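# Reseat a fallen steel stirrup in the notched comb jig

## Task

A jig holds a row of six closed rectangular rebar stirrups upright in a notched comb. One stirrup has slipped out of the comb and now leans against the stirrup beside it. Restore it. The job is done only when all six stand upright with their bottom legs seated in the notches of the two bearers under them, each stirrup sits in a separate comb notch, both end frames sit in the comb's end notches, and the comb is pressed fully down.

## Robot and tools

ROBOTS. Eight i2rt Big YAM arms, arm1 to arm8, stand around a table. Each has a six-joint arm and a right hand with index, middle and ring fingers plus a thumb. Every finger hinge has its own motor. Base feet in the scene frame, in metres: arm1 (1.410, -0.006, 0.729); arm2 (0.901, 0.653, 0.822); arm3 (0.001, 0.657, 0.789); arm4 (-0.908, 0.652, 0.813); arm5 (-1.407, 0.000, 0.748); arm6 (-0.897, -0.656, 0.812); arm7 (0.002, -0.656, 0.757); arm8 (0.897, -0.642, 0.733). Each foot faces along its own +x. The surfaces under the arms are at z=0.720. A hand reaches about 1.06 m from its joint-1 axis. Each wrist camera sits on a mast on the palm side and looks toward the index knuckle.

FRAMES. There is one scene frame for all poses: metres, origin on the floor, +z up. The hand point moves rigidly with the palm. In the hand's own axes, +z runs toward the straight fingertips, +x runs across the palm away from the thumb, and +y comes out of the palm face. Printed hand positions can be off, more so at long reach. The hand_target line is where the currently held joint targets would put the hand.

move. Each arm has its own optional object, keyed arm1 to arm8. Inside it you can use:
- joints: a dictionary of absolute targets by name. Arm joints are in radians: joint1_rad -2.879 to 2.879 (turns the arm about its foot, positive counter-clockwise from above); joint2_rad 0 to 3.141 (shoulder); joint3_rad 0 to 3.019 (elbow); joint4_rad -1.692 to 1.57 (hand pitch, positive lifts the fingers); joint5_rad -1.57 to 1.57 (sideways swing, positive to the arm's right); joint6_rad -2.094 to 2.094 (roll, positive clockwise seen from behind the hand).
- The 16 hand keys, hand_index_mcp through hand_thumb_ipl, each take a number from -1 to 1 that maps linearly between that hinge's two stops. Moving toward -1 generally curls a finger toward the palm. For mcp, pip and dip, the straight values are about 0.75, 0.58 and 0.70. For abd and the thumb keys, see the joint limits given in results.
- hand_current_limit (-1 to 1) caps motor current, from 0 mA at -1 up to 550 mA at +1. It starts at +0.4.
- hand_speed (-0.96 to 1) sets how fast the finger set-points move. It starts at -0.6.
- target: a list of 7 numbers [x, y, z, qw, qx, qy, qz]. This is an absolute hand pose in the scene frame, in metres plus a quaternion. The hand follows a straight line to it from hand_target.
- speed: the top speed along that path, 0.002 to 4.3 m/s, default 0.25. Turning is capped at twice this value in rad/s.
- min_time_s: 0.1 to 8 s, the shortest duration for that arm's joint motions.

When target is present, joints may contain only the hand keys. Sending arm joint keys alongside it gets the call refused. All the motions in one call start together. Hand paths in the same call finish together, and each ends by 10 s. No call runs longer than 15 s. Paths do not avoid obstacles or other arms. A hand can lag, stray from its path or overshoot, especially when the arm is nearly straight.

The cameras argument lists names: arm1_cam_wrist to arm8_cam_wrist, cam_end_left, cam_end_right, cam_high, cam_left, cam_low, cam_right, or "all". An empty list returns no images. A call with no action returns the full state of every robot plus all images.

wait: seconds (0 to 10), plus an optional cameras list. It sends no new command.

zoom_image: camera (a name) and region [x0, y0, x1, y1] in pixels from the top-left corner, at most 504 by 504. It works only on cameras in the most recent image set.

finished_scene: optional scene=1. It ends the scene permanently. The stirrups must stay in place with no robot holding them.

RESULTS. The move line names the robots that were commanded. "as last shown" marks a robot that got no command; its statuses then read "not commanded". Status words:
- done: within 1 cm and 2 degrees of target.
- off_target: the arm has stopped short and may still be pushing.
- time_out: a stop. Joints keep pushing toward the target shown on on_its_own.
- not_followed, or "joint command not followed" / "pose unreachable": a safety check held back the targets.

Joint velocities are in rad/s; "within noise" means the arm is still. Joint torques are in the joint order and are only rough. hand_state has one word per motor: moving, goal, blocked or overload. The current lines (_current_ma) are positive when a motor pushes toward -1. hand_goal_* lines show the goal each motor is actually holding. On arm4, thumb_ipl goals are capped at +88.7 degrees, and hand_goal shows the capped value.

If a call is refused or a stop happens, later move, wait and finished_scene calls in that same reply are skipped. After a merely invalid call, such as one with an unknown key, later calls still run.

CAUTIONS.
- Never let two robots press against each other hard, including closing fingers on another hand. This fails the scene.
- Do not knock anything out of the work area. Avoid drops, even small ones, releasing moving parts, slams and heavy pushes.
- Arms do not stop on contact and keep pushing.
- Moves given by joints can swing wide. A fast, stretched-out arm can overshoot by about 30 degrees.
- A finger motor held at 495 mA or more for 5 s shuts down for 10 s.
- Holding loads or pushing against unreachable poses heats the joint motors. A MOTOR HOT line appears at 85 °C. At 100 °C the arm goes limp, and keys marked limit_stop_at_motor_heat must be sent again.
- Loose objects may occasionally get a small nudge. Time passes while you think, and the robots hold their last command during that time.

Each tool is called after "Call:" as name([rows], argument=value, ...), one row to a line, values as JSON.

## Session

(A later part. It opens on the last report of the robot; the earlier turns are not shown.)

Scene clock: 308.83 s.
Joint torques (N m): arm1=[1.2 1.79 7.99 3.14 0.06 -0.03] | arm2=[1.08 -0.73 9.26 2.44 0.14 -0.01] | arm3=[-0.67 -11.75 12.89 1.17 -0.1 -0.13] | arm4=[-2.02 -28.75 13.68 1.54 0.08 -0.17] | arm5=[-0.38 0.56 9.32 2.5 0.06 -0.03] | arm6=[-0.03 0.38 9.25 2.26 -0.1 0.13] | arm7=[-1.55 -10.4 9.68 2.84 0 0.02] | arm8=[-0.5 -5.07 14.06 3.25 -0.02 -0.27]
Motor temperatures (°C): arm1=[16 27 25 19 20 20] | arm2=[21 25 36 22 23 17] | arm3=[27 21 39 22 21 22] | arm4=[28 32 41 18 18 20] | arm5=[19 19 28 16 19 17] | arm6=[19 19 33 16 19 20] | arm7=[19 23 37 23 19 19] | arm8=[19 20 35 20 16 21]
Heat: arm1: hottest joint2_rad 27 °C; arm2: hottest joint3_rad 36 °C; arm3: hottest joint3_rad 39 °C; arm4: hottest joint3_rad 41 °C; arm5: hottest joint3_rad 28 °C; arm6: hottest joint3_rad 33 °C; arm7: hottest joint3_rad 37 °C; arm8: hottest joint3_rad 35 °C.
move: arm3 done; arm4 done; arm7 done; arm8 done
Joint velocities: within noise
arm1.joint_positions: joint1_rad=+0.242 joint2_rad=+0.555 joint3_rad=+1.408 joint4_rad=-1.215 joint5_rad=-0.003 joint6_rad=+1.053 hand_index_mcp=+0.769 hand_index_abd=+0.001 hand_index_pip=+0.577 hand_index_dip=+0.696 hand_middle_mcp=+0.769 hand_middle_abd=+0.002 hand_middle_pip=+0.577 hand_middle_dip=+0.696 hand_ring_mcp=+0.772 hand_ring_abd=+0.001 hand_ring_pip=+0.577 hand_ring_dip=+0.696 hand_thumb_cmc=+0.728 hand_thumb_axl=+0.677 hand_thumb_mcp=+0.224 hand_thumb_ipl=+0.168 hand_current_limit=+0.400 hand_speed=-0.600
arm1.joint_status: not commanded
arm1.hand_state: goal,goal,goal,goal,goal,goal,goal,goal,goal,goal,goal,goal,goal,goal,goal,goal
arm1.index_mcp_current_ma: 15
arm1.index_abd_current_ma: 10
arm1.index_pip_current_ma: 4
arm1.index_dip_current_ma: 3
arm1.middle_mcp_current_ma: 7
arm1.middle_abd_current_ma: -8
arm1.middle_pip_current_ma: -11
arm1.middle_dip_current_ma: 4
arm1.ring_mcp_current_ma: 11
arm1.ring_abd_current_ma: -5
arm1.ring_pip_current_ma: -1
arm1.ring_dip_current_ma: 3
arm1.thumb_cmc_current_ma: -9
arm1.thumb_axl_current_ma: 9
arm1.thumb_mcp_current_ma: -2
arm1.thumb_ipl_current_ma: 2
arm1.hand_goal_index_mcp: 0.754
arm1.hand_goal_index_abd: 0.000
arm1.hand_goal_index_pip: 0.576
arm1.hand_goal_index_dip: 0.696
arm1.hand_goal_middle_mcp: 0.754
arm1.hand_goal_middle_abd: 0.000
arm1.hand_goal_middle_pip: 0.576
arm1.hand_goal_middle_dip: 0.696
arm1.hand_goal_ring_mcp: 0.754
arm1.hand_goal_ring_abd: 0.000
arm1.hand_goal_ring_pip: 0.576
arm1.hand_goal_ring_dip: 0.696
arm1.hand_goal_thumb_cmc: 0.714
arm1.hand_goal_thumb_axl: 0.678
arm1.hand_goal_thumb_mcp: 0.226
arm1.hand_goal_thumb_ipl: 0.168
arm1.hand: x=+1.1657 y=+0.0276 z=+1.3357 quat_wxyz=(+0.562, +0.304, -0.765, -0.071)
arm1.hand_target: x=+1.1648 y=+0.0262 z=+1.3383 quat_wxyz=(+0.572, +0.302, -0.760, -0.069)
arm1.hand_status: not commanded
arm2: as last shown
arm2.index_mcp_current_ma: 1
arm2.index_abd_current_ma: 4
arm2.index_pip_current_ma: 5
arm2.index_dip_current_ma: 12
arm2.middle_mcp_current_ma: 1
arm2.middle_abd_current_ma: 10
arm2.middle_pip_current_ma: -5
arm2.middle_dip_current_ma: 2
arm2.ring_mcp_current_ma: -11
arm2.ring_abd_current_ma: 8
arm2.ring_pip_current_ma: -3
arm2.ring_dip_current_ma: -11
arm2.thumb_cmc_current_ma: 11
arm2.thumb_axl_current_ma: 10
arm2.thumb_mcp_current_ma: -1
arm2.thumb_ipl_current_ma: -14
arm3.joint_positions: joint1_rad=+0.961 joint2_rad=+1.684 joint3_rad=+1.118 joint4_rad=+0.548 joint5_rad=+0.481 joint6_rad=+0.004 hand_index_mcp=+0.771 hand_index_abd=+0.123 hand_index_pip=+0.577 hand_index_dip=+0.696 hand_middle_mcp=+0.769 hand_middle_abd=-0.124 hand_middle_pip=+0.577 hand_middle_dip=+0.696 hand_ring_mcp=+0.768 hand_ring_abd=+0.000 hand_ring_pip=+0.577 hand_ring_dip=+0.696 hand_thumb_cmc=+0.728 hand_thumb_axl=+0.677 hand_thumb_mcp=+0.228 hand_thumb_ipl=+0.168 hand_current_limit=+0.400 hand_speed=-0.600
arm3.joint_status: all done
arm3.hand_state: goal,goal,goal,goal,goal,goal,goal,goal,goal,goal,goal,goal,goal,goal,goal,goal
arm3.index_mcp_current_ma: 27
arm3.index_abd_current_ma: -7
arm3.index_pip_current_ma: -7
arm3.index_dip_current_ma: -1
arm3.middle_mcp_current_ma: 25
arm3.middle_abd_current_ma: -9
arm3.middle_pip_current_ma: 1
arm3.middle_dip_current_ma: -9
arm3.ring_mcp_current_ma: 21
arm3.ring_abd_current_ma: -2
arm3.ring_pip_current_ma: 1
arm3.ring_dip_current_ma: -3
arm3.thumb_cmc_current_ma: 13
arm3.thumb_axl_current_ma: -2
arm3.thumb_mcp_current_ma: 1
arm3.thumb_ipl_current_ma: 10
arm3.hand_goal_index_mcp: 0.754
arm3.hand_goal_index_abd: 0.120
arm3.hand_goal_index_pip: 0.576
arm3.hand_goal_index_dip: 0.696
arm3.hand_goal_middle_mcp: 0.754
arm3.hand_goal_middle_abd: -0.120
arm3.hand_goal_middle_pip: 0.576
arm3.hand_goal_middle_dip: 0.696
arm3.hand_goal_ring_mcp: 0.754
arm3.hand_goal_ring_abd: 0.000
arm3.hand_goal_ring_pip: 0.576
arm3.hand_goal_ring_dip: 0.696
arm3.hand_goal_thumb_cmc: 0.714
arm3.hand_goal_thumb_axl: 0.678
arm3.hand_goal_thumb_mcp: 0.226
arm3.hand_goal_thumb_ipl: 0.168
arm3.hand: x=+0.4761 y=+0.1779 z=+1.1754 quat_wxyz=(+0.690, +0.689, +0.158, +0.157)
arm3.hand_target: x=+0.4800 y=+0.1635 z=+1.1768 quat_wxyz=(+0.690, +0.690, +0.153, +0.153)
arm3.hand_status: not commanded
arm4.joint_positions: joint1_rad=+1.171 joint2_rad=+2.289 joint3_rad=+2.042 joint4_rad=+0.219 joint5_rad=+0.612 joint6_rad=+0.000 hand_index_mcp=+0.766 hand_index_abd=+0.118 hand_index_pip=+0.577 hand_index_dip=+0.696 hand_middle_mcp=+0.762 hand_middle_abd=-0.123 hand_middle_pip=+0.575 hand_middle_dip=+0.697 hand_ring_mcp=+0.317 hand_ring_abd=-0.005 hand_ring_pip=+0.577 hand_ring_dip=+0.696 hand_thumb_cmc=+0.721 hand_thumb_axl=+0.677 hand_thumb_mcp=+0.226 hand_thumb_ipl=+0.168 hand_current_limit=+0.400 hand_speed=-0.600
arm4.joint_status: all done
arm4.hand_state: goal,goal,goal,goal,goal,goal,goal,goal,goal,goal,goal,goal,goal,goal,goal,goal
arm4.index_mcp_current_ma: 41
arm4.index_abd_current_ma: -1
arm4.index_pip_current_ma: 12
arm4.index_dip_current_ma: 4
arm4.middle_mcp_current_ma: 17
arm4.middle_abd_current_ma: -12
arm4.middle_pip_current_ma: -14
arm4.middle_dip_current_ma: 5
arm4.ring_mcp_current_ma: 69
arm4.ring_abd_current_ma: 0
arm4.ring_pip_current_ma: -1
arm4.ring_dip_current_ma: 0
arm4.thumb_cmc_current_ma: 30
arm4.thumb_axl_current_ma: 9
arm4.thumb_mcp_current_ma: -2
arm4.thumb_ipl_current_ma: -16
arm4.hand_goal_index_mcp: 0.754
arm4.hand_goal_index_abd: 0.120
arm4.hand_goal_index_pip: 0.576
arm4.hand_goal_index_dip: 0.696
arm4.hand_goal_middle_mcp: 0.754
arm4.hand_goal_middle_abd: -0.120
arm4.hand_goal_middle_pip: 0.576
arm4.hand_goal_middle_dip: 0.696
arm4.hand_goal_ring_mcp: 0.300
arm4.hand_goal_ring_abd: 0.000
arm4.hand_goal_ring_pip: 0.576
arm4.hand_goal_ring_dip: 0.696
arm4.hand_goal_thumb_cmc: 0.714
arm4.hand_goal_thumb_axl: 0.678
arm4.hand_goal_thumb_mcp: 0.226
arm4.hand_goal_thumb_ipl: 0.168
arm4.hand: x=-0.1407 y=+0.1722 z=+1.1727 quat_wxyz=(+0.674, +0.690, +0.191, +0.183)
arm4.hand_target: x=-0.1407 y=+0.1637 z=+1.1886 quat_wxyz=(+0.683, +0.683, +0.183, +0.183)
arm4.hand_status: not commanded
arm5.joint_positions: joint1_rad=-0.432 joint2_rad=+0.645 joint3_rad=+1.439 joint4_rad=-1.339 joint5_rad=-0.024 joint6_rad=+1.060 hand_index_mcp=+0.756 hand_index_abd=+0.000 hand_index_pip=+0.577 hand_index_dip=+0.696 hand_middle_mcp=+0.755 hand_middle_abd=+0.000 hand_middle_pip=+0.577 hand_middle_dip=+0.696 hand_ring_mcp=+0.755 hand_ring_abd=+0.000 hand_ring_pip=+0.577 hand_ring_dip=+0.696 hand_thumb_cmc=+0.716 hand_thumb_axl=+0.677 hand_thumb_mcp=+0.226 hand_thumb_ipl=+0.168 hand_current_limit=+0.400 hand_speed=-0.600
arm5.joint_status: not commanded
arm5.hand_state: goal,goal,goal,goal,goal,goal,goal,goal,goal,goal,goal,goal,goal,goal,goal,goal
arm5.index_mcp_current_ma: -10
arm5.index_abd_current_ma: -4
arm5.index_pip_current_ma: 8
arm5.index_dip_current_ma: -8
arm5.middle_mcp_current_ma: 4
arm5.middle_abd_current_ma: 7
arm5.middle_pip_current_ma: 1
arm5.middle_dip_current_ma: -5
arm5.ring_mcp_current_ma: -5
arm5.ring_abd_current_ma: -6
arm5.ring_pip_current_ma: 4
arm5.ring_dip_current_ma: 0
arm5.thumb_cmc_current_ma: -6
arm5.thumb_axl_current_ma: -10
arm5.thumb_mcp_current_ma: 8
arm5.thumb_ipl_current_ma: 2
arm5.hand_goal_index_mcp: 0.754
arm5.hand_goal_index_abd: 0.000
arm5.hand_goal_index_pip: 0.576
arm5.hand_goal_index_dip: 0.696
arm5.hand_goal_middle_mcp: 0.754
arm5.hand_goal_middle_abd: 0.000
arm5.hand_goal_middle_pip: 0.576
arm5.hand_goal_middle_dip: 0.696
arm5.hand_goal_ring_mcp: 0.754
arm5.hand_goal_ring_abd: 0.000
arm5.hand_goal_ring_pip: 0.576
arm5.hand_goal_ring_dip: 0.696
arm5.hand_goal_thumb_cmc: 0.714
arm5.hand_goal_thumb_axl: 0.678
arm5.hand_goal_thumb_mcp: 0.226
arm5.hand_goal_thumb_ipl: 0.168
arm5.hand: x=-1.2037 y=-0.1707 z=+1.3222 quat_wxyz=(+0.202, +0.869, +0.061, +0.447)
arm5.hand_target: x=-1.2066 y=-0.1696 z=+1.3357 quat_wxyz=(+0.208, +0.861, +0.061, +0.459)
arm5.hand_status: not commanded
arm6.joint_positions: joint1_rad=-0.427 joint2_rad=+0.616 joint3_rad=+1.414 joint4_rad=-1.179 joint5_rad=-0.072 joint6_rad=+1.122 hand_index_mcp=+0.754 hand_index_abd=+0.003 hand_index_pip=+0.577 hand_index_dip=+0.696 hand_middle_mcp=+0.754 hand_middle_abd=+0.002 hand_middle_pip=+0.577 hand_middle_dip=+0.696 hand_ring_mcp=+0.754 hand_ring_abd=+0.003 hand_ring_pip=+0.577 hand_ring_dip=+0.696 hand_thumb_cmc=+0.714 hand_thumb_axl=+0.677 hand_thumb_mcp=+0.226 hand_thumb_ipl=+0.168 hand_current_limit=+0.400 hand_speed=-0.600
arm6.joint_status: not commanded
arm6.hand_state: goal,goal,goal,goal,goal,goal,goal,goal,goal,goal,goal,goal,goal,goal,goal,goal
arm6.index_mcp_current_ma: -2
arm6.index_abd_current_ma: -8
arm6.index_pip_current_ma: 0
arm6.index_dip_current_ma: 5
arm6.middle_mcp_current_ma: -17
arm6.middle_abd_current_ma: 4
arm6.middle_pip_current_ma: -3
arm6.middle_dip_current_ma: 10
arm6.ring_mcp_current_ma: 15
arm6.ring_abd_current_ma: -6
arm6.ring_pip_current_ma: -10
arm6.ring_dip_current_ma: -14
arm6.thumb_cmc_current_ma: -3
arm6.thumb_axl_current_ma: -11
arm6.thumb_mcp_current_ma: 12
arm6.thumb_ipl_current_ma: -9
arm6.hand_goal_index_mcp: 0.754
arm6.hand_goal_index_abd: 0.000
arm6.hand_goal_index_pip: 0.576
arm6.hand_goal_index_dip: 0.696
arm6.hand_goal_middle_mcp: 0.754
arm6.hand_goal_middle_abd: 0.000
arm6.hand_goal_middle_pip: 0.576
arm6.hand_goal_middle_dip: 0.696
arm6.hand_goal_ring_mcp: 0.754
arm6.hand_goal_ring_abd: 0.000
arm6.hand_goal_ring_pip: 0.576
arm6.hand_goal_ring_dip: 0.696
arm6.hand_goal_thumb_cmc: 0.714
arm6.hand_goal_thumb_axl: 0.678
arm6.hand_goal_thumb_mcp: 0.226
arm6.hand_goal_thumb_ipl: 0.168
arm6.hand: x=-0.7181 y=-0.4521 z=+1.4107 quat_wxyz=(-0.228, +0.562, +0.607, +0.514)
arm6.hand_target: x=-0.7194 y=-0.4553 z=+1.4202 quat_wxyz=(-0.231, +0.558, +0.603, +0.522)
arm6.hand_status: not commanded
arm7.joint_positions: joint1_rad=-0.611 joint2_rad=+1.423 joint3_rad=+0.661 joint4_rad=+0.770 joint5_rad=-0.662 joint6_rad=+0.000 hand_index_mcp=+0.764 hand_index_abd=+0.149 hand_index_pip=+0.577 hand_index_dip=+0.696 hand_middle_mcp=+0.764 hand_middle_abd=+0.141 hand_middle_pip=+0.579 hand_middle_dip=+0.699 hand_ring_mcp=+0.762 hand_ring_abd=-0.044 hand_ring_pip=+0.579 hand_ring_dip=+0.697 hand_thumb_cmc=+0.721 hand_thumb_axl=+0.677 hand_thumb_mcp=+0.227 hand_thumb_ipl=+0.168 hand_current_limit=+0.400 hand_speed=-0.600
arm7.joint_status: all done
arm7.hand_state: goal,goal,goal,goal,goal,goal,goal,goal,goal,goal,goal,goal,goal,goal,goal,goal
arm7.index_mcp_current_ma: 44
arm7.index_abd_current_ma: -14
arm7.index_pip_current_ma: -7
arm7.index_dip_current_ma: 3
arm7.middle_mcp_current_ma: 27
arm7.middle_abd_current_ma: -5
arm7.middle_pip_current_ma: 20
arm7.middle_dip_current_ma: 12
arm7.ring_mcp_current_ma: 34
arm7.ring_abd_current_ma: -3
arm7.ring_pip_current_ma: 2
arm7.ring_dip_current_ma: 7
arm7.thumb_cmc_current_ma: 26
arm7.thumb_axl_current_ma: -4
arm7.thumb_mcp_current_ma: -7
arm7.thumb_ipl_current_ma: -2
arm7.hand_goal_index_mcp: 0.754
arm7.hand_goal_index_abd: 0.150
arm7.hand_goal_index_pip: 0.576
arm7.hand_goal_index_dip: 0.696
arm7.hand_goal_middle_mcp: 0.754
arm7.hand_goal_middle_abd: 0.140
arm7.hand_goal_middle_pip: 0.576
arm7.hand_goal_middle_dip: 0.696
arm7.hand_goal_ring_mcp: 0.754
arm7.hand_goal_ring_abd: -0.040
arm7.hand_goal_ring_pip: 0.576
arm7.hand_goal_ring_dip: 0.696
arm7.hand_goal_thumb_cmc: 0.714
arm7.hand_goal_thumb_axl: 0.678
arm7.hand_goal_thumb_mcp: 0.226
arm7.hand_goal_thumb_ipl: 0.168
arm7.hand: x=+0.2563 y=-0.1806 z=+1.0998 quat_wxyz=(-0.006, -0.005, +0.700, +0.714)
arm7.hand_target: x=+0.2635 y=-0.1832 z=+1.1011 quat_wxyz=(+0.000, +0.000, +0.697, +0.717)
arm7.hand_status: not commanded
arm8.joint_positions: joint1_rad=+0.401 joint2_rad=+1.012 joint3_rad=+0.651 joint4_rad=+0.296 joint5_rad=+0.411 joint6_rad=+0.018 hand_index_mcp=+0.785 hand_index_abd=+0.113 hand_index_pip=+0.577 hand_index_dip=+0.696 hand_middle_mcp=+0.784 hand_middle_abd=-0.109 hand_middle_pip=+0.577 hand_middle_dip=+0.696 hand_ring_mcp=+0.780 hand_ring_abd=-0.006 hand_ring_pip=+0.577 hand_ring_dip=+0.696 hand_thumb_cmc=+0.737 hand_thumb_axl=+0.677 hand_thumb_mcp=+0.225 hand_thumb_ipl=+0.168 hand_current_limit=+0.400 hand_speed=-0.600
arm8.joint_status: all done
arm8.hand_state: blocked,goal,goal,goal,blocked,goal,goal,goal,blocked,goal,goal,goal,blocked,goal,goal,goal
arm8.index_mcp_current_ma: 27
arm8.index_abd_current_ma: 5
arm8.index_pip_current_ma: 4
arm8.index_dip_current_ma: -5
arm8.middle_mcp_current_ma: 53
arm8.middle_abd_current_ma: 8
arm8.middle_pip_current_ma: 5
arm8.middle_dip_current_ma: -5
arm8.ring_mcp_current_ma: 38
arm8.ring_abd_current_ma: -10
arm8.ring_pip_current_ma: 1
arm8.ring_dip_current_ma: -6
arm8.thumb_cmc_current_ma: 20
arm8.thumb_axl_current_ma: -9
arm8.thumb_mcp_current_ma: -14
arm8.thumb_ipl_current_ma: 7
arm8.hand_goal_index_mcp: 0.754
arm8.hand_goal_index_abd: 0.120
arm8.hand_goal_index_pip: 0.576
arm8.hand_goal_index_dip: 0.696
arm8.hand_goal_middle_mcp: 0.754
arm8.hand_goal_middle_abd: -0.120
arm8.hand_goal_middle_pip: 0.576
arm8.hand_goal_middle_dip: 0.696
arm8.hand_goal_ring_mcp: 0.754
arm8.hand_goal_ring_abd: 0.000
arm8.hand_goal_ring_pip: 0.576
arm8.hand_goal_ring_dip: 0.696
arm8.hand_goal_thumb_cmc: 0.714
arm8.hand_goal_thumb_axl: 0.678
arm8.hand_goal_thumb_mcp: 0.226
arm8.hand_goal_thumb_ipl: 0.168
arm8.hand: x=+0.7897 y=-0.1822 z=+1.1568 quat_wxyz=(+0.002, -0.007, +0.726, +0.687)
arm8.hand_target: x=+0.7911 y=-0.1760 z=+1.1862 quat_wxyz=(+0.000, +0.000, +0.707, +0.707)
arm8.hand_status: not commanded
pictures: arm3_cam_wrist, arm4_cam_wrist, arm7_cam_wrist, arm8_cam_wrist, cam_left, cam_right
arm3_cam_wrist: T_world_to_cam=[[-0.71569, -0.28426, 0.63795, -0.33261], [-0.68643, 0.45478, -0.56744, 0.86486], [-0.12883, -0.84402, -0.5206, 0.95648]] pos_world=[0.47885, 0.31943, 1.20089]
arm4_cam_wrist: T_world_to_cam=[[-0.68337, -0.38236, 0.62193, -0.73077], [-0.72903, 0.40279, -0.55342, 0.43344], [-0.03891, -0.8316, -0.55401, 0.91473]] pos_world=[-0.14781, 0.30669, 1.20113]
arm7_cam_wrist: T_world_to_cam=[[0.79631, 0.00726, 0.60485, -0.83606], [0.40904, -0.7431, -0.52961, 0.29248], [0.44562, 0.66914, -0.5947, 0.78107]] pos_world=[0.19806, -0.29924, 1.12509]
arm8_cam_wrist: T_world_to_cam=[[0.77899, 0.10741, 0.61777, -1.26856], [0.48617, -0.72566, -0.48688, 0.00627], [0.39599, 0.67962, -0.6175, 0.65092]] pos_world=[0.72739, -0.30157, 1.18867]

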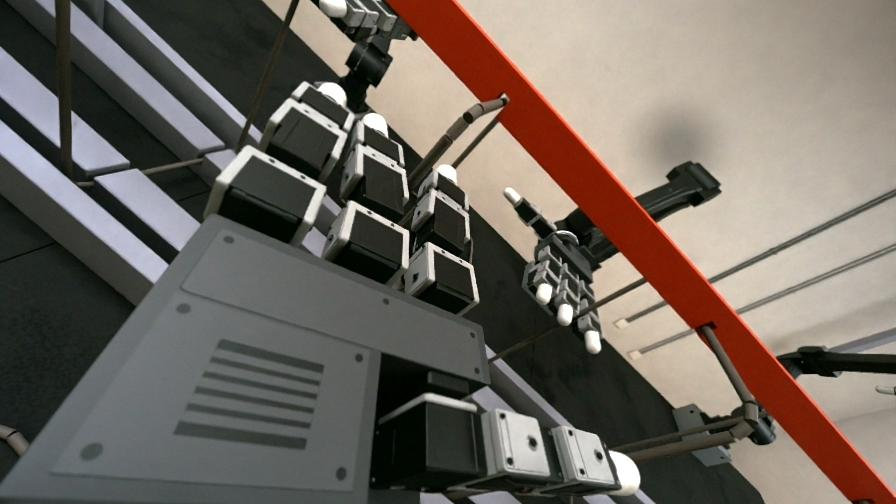

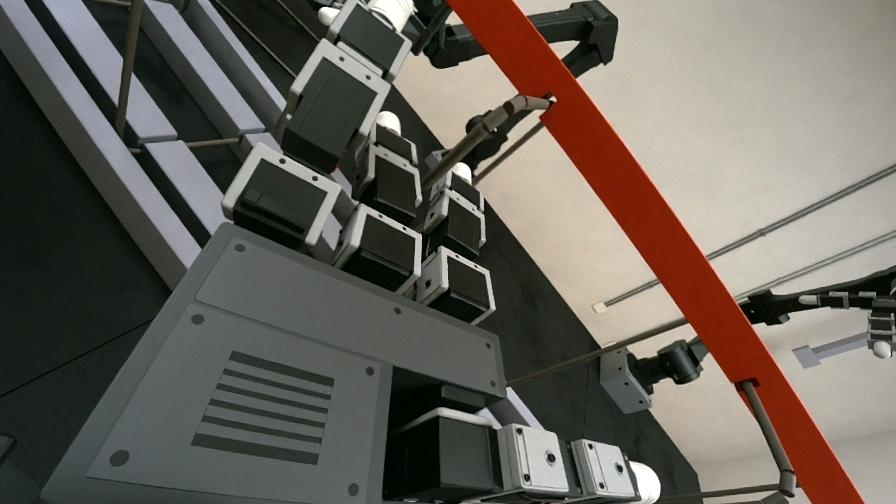

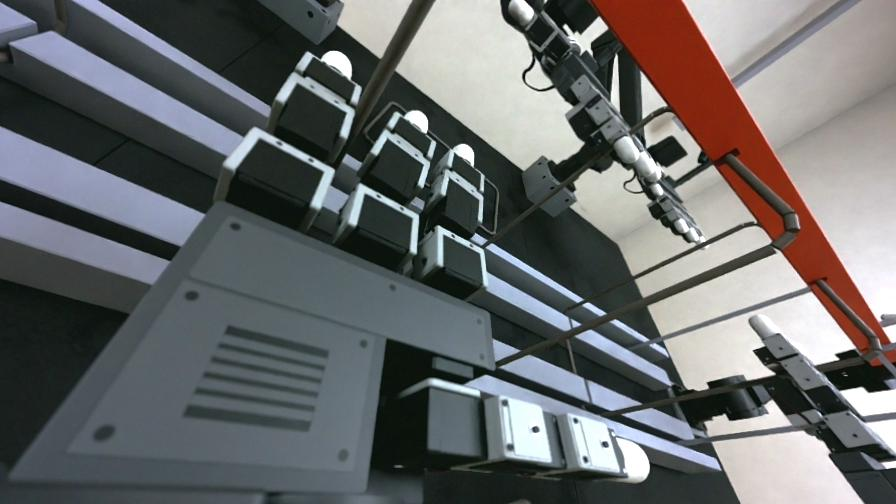

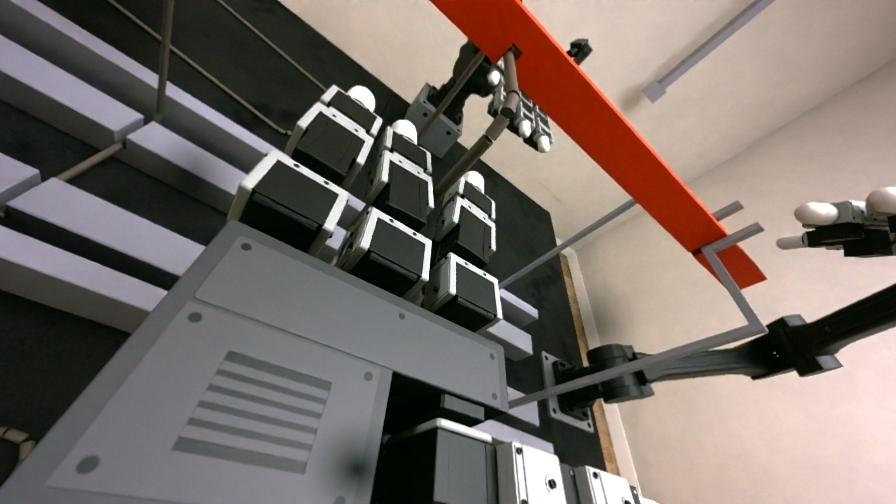

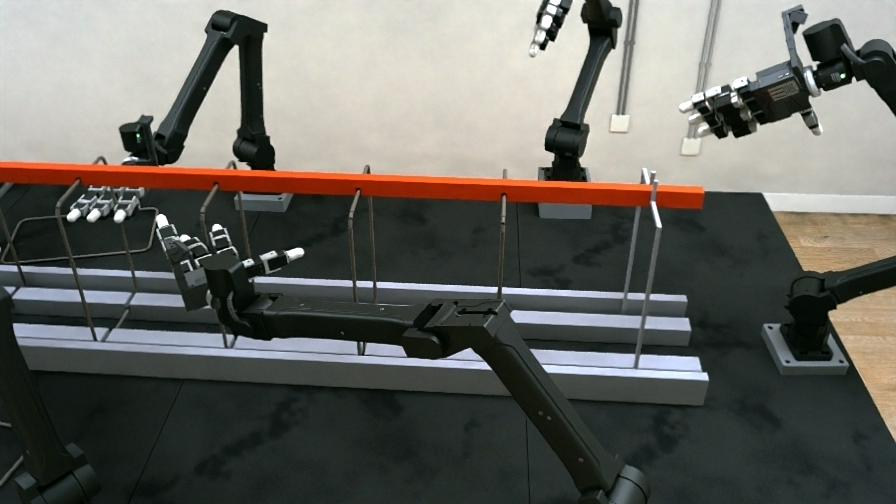

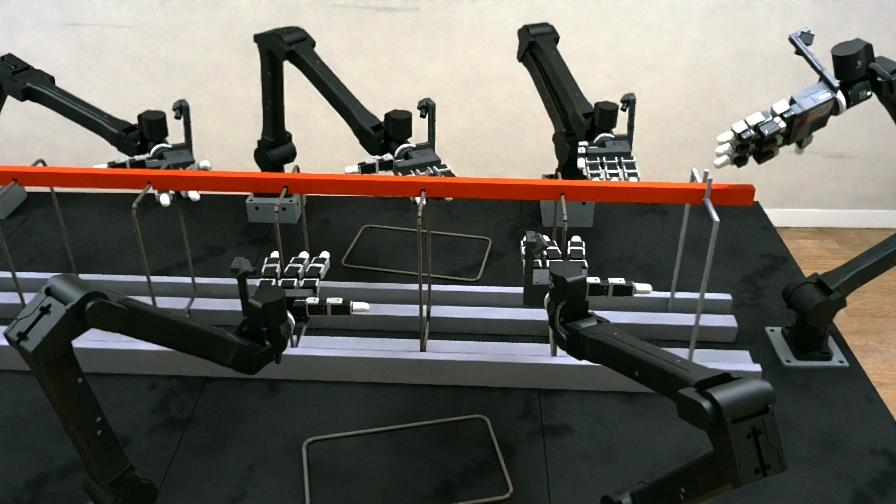

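Call:
zoom_image(camera="cam_left", region=[80, 270, 160, 350])

Call:
zoom_image(camera="cam_right", region=[140, 270, 220, 350])

Call:
zoom_image(camera="cam_right", region=[400, 280, 480, 360])

Call:
zoom_image(camera="cam_low", region=[400, 170, 600, 320])

Call:
zoom_image(camera="arm7_cam_wrist", region=[440, 240, 720, 420])

Call:
zoom_image(camera="arm3_cam_wrist", region=[440, 280, 700, 504])

Scaled by 6.300.

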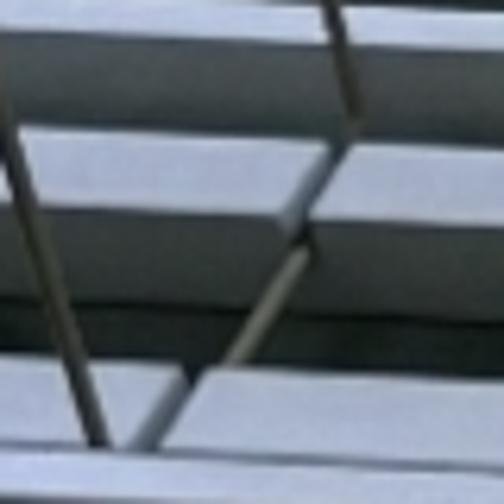

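Scaled by 6.300.

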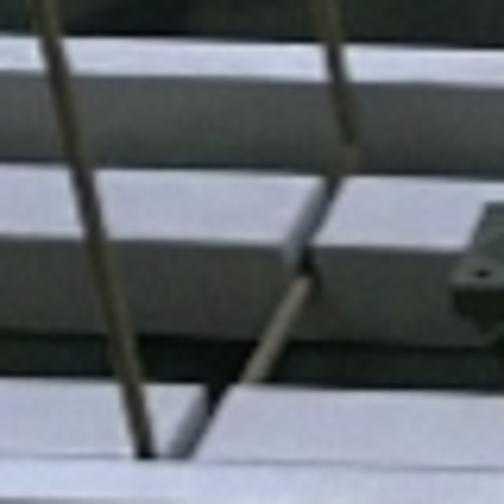

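Scaled by 6.300.

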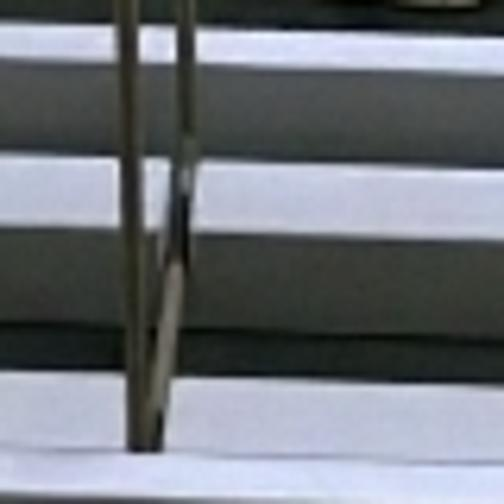

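Scaled by 2.520.

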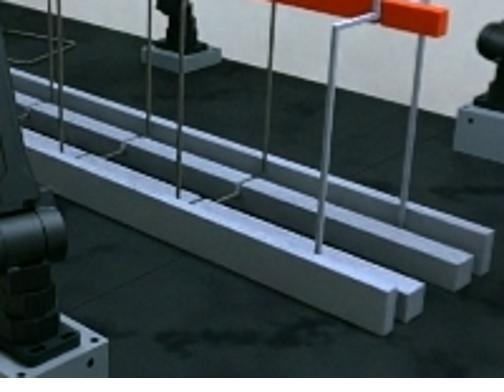

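Scaled by 1.800.

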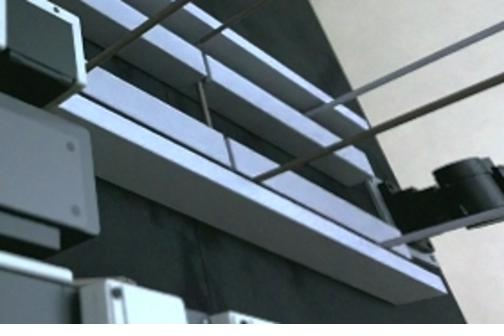

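Scaled by 1.938.

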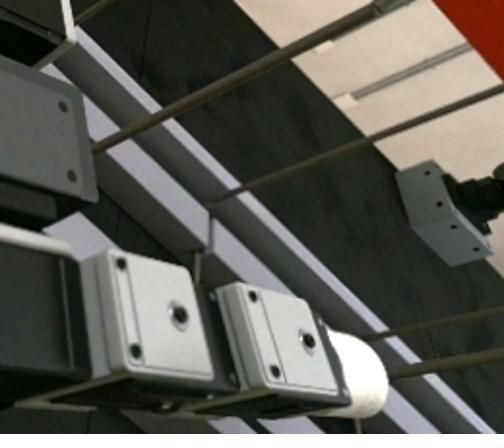

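Call:
finished_scene()

The scene is finished: the task was done.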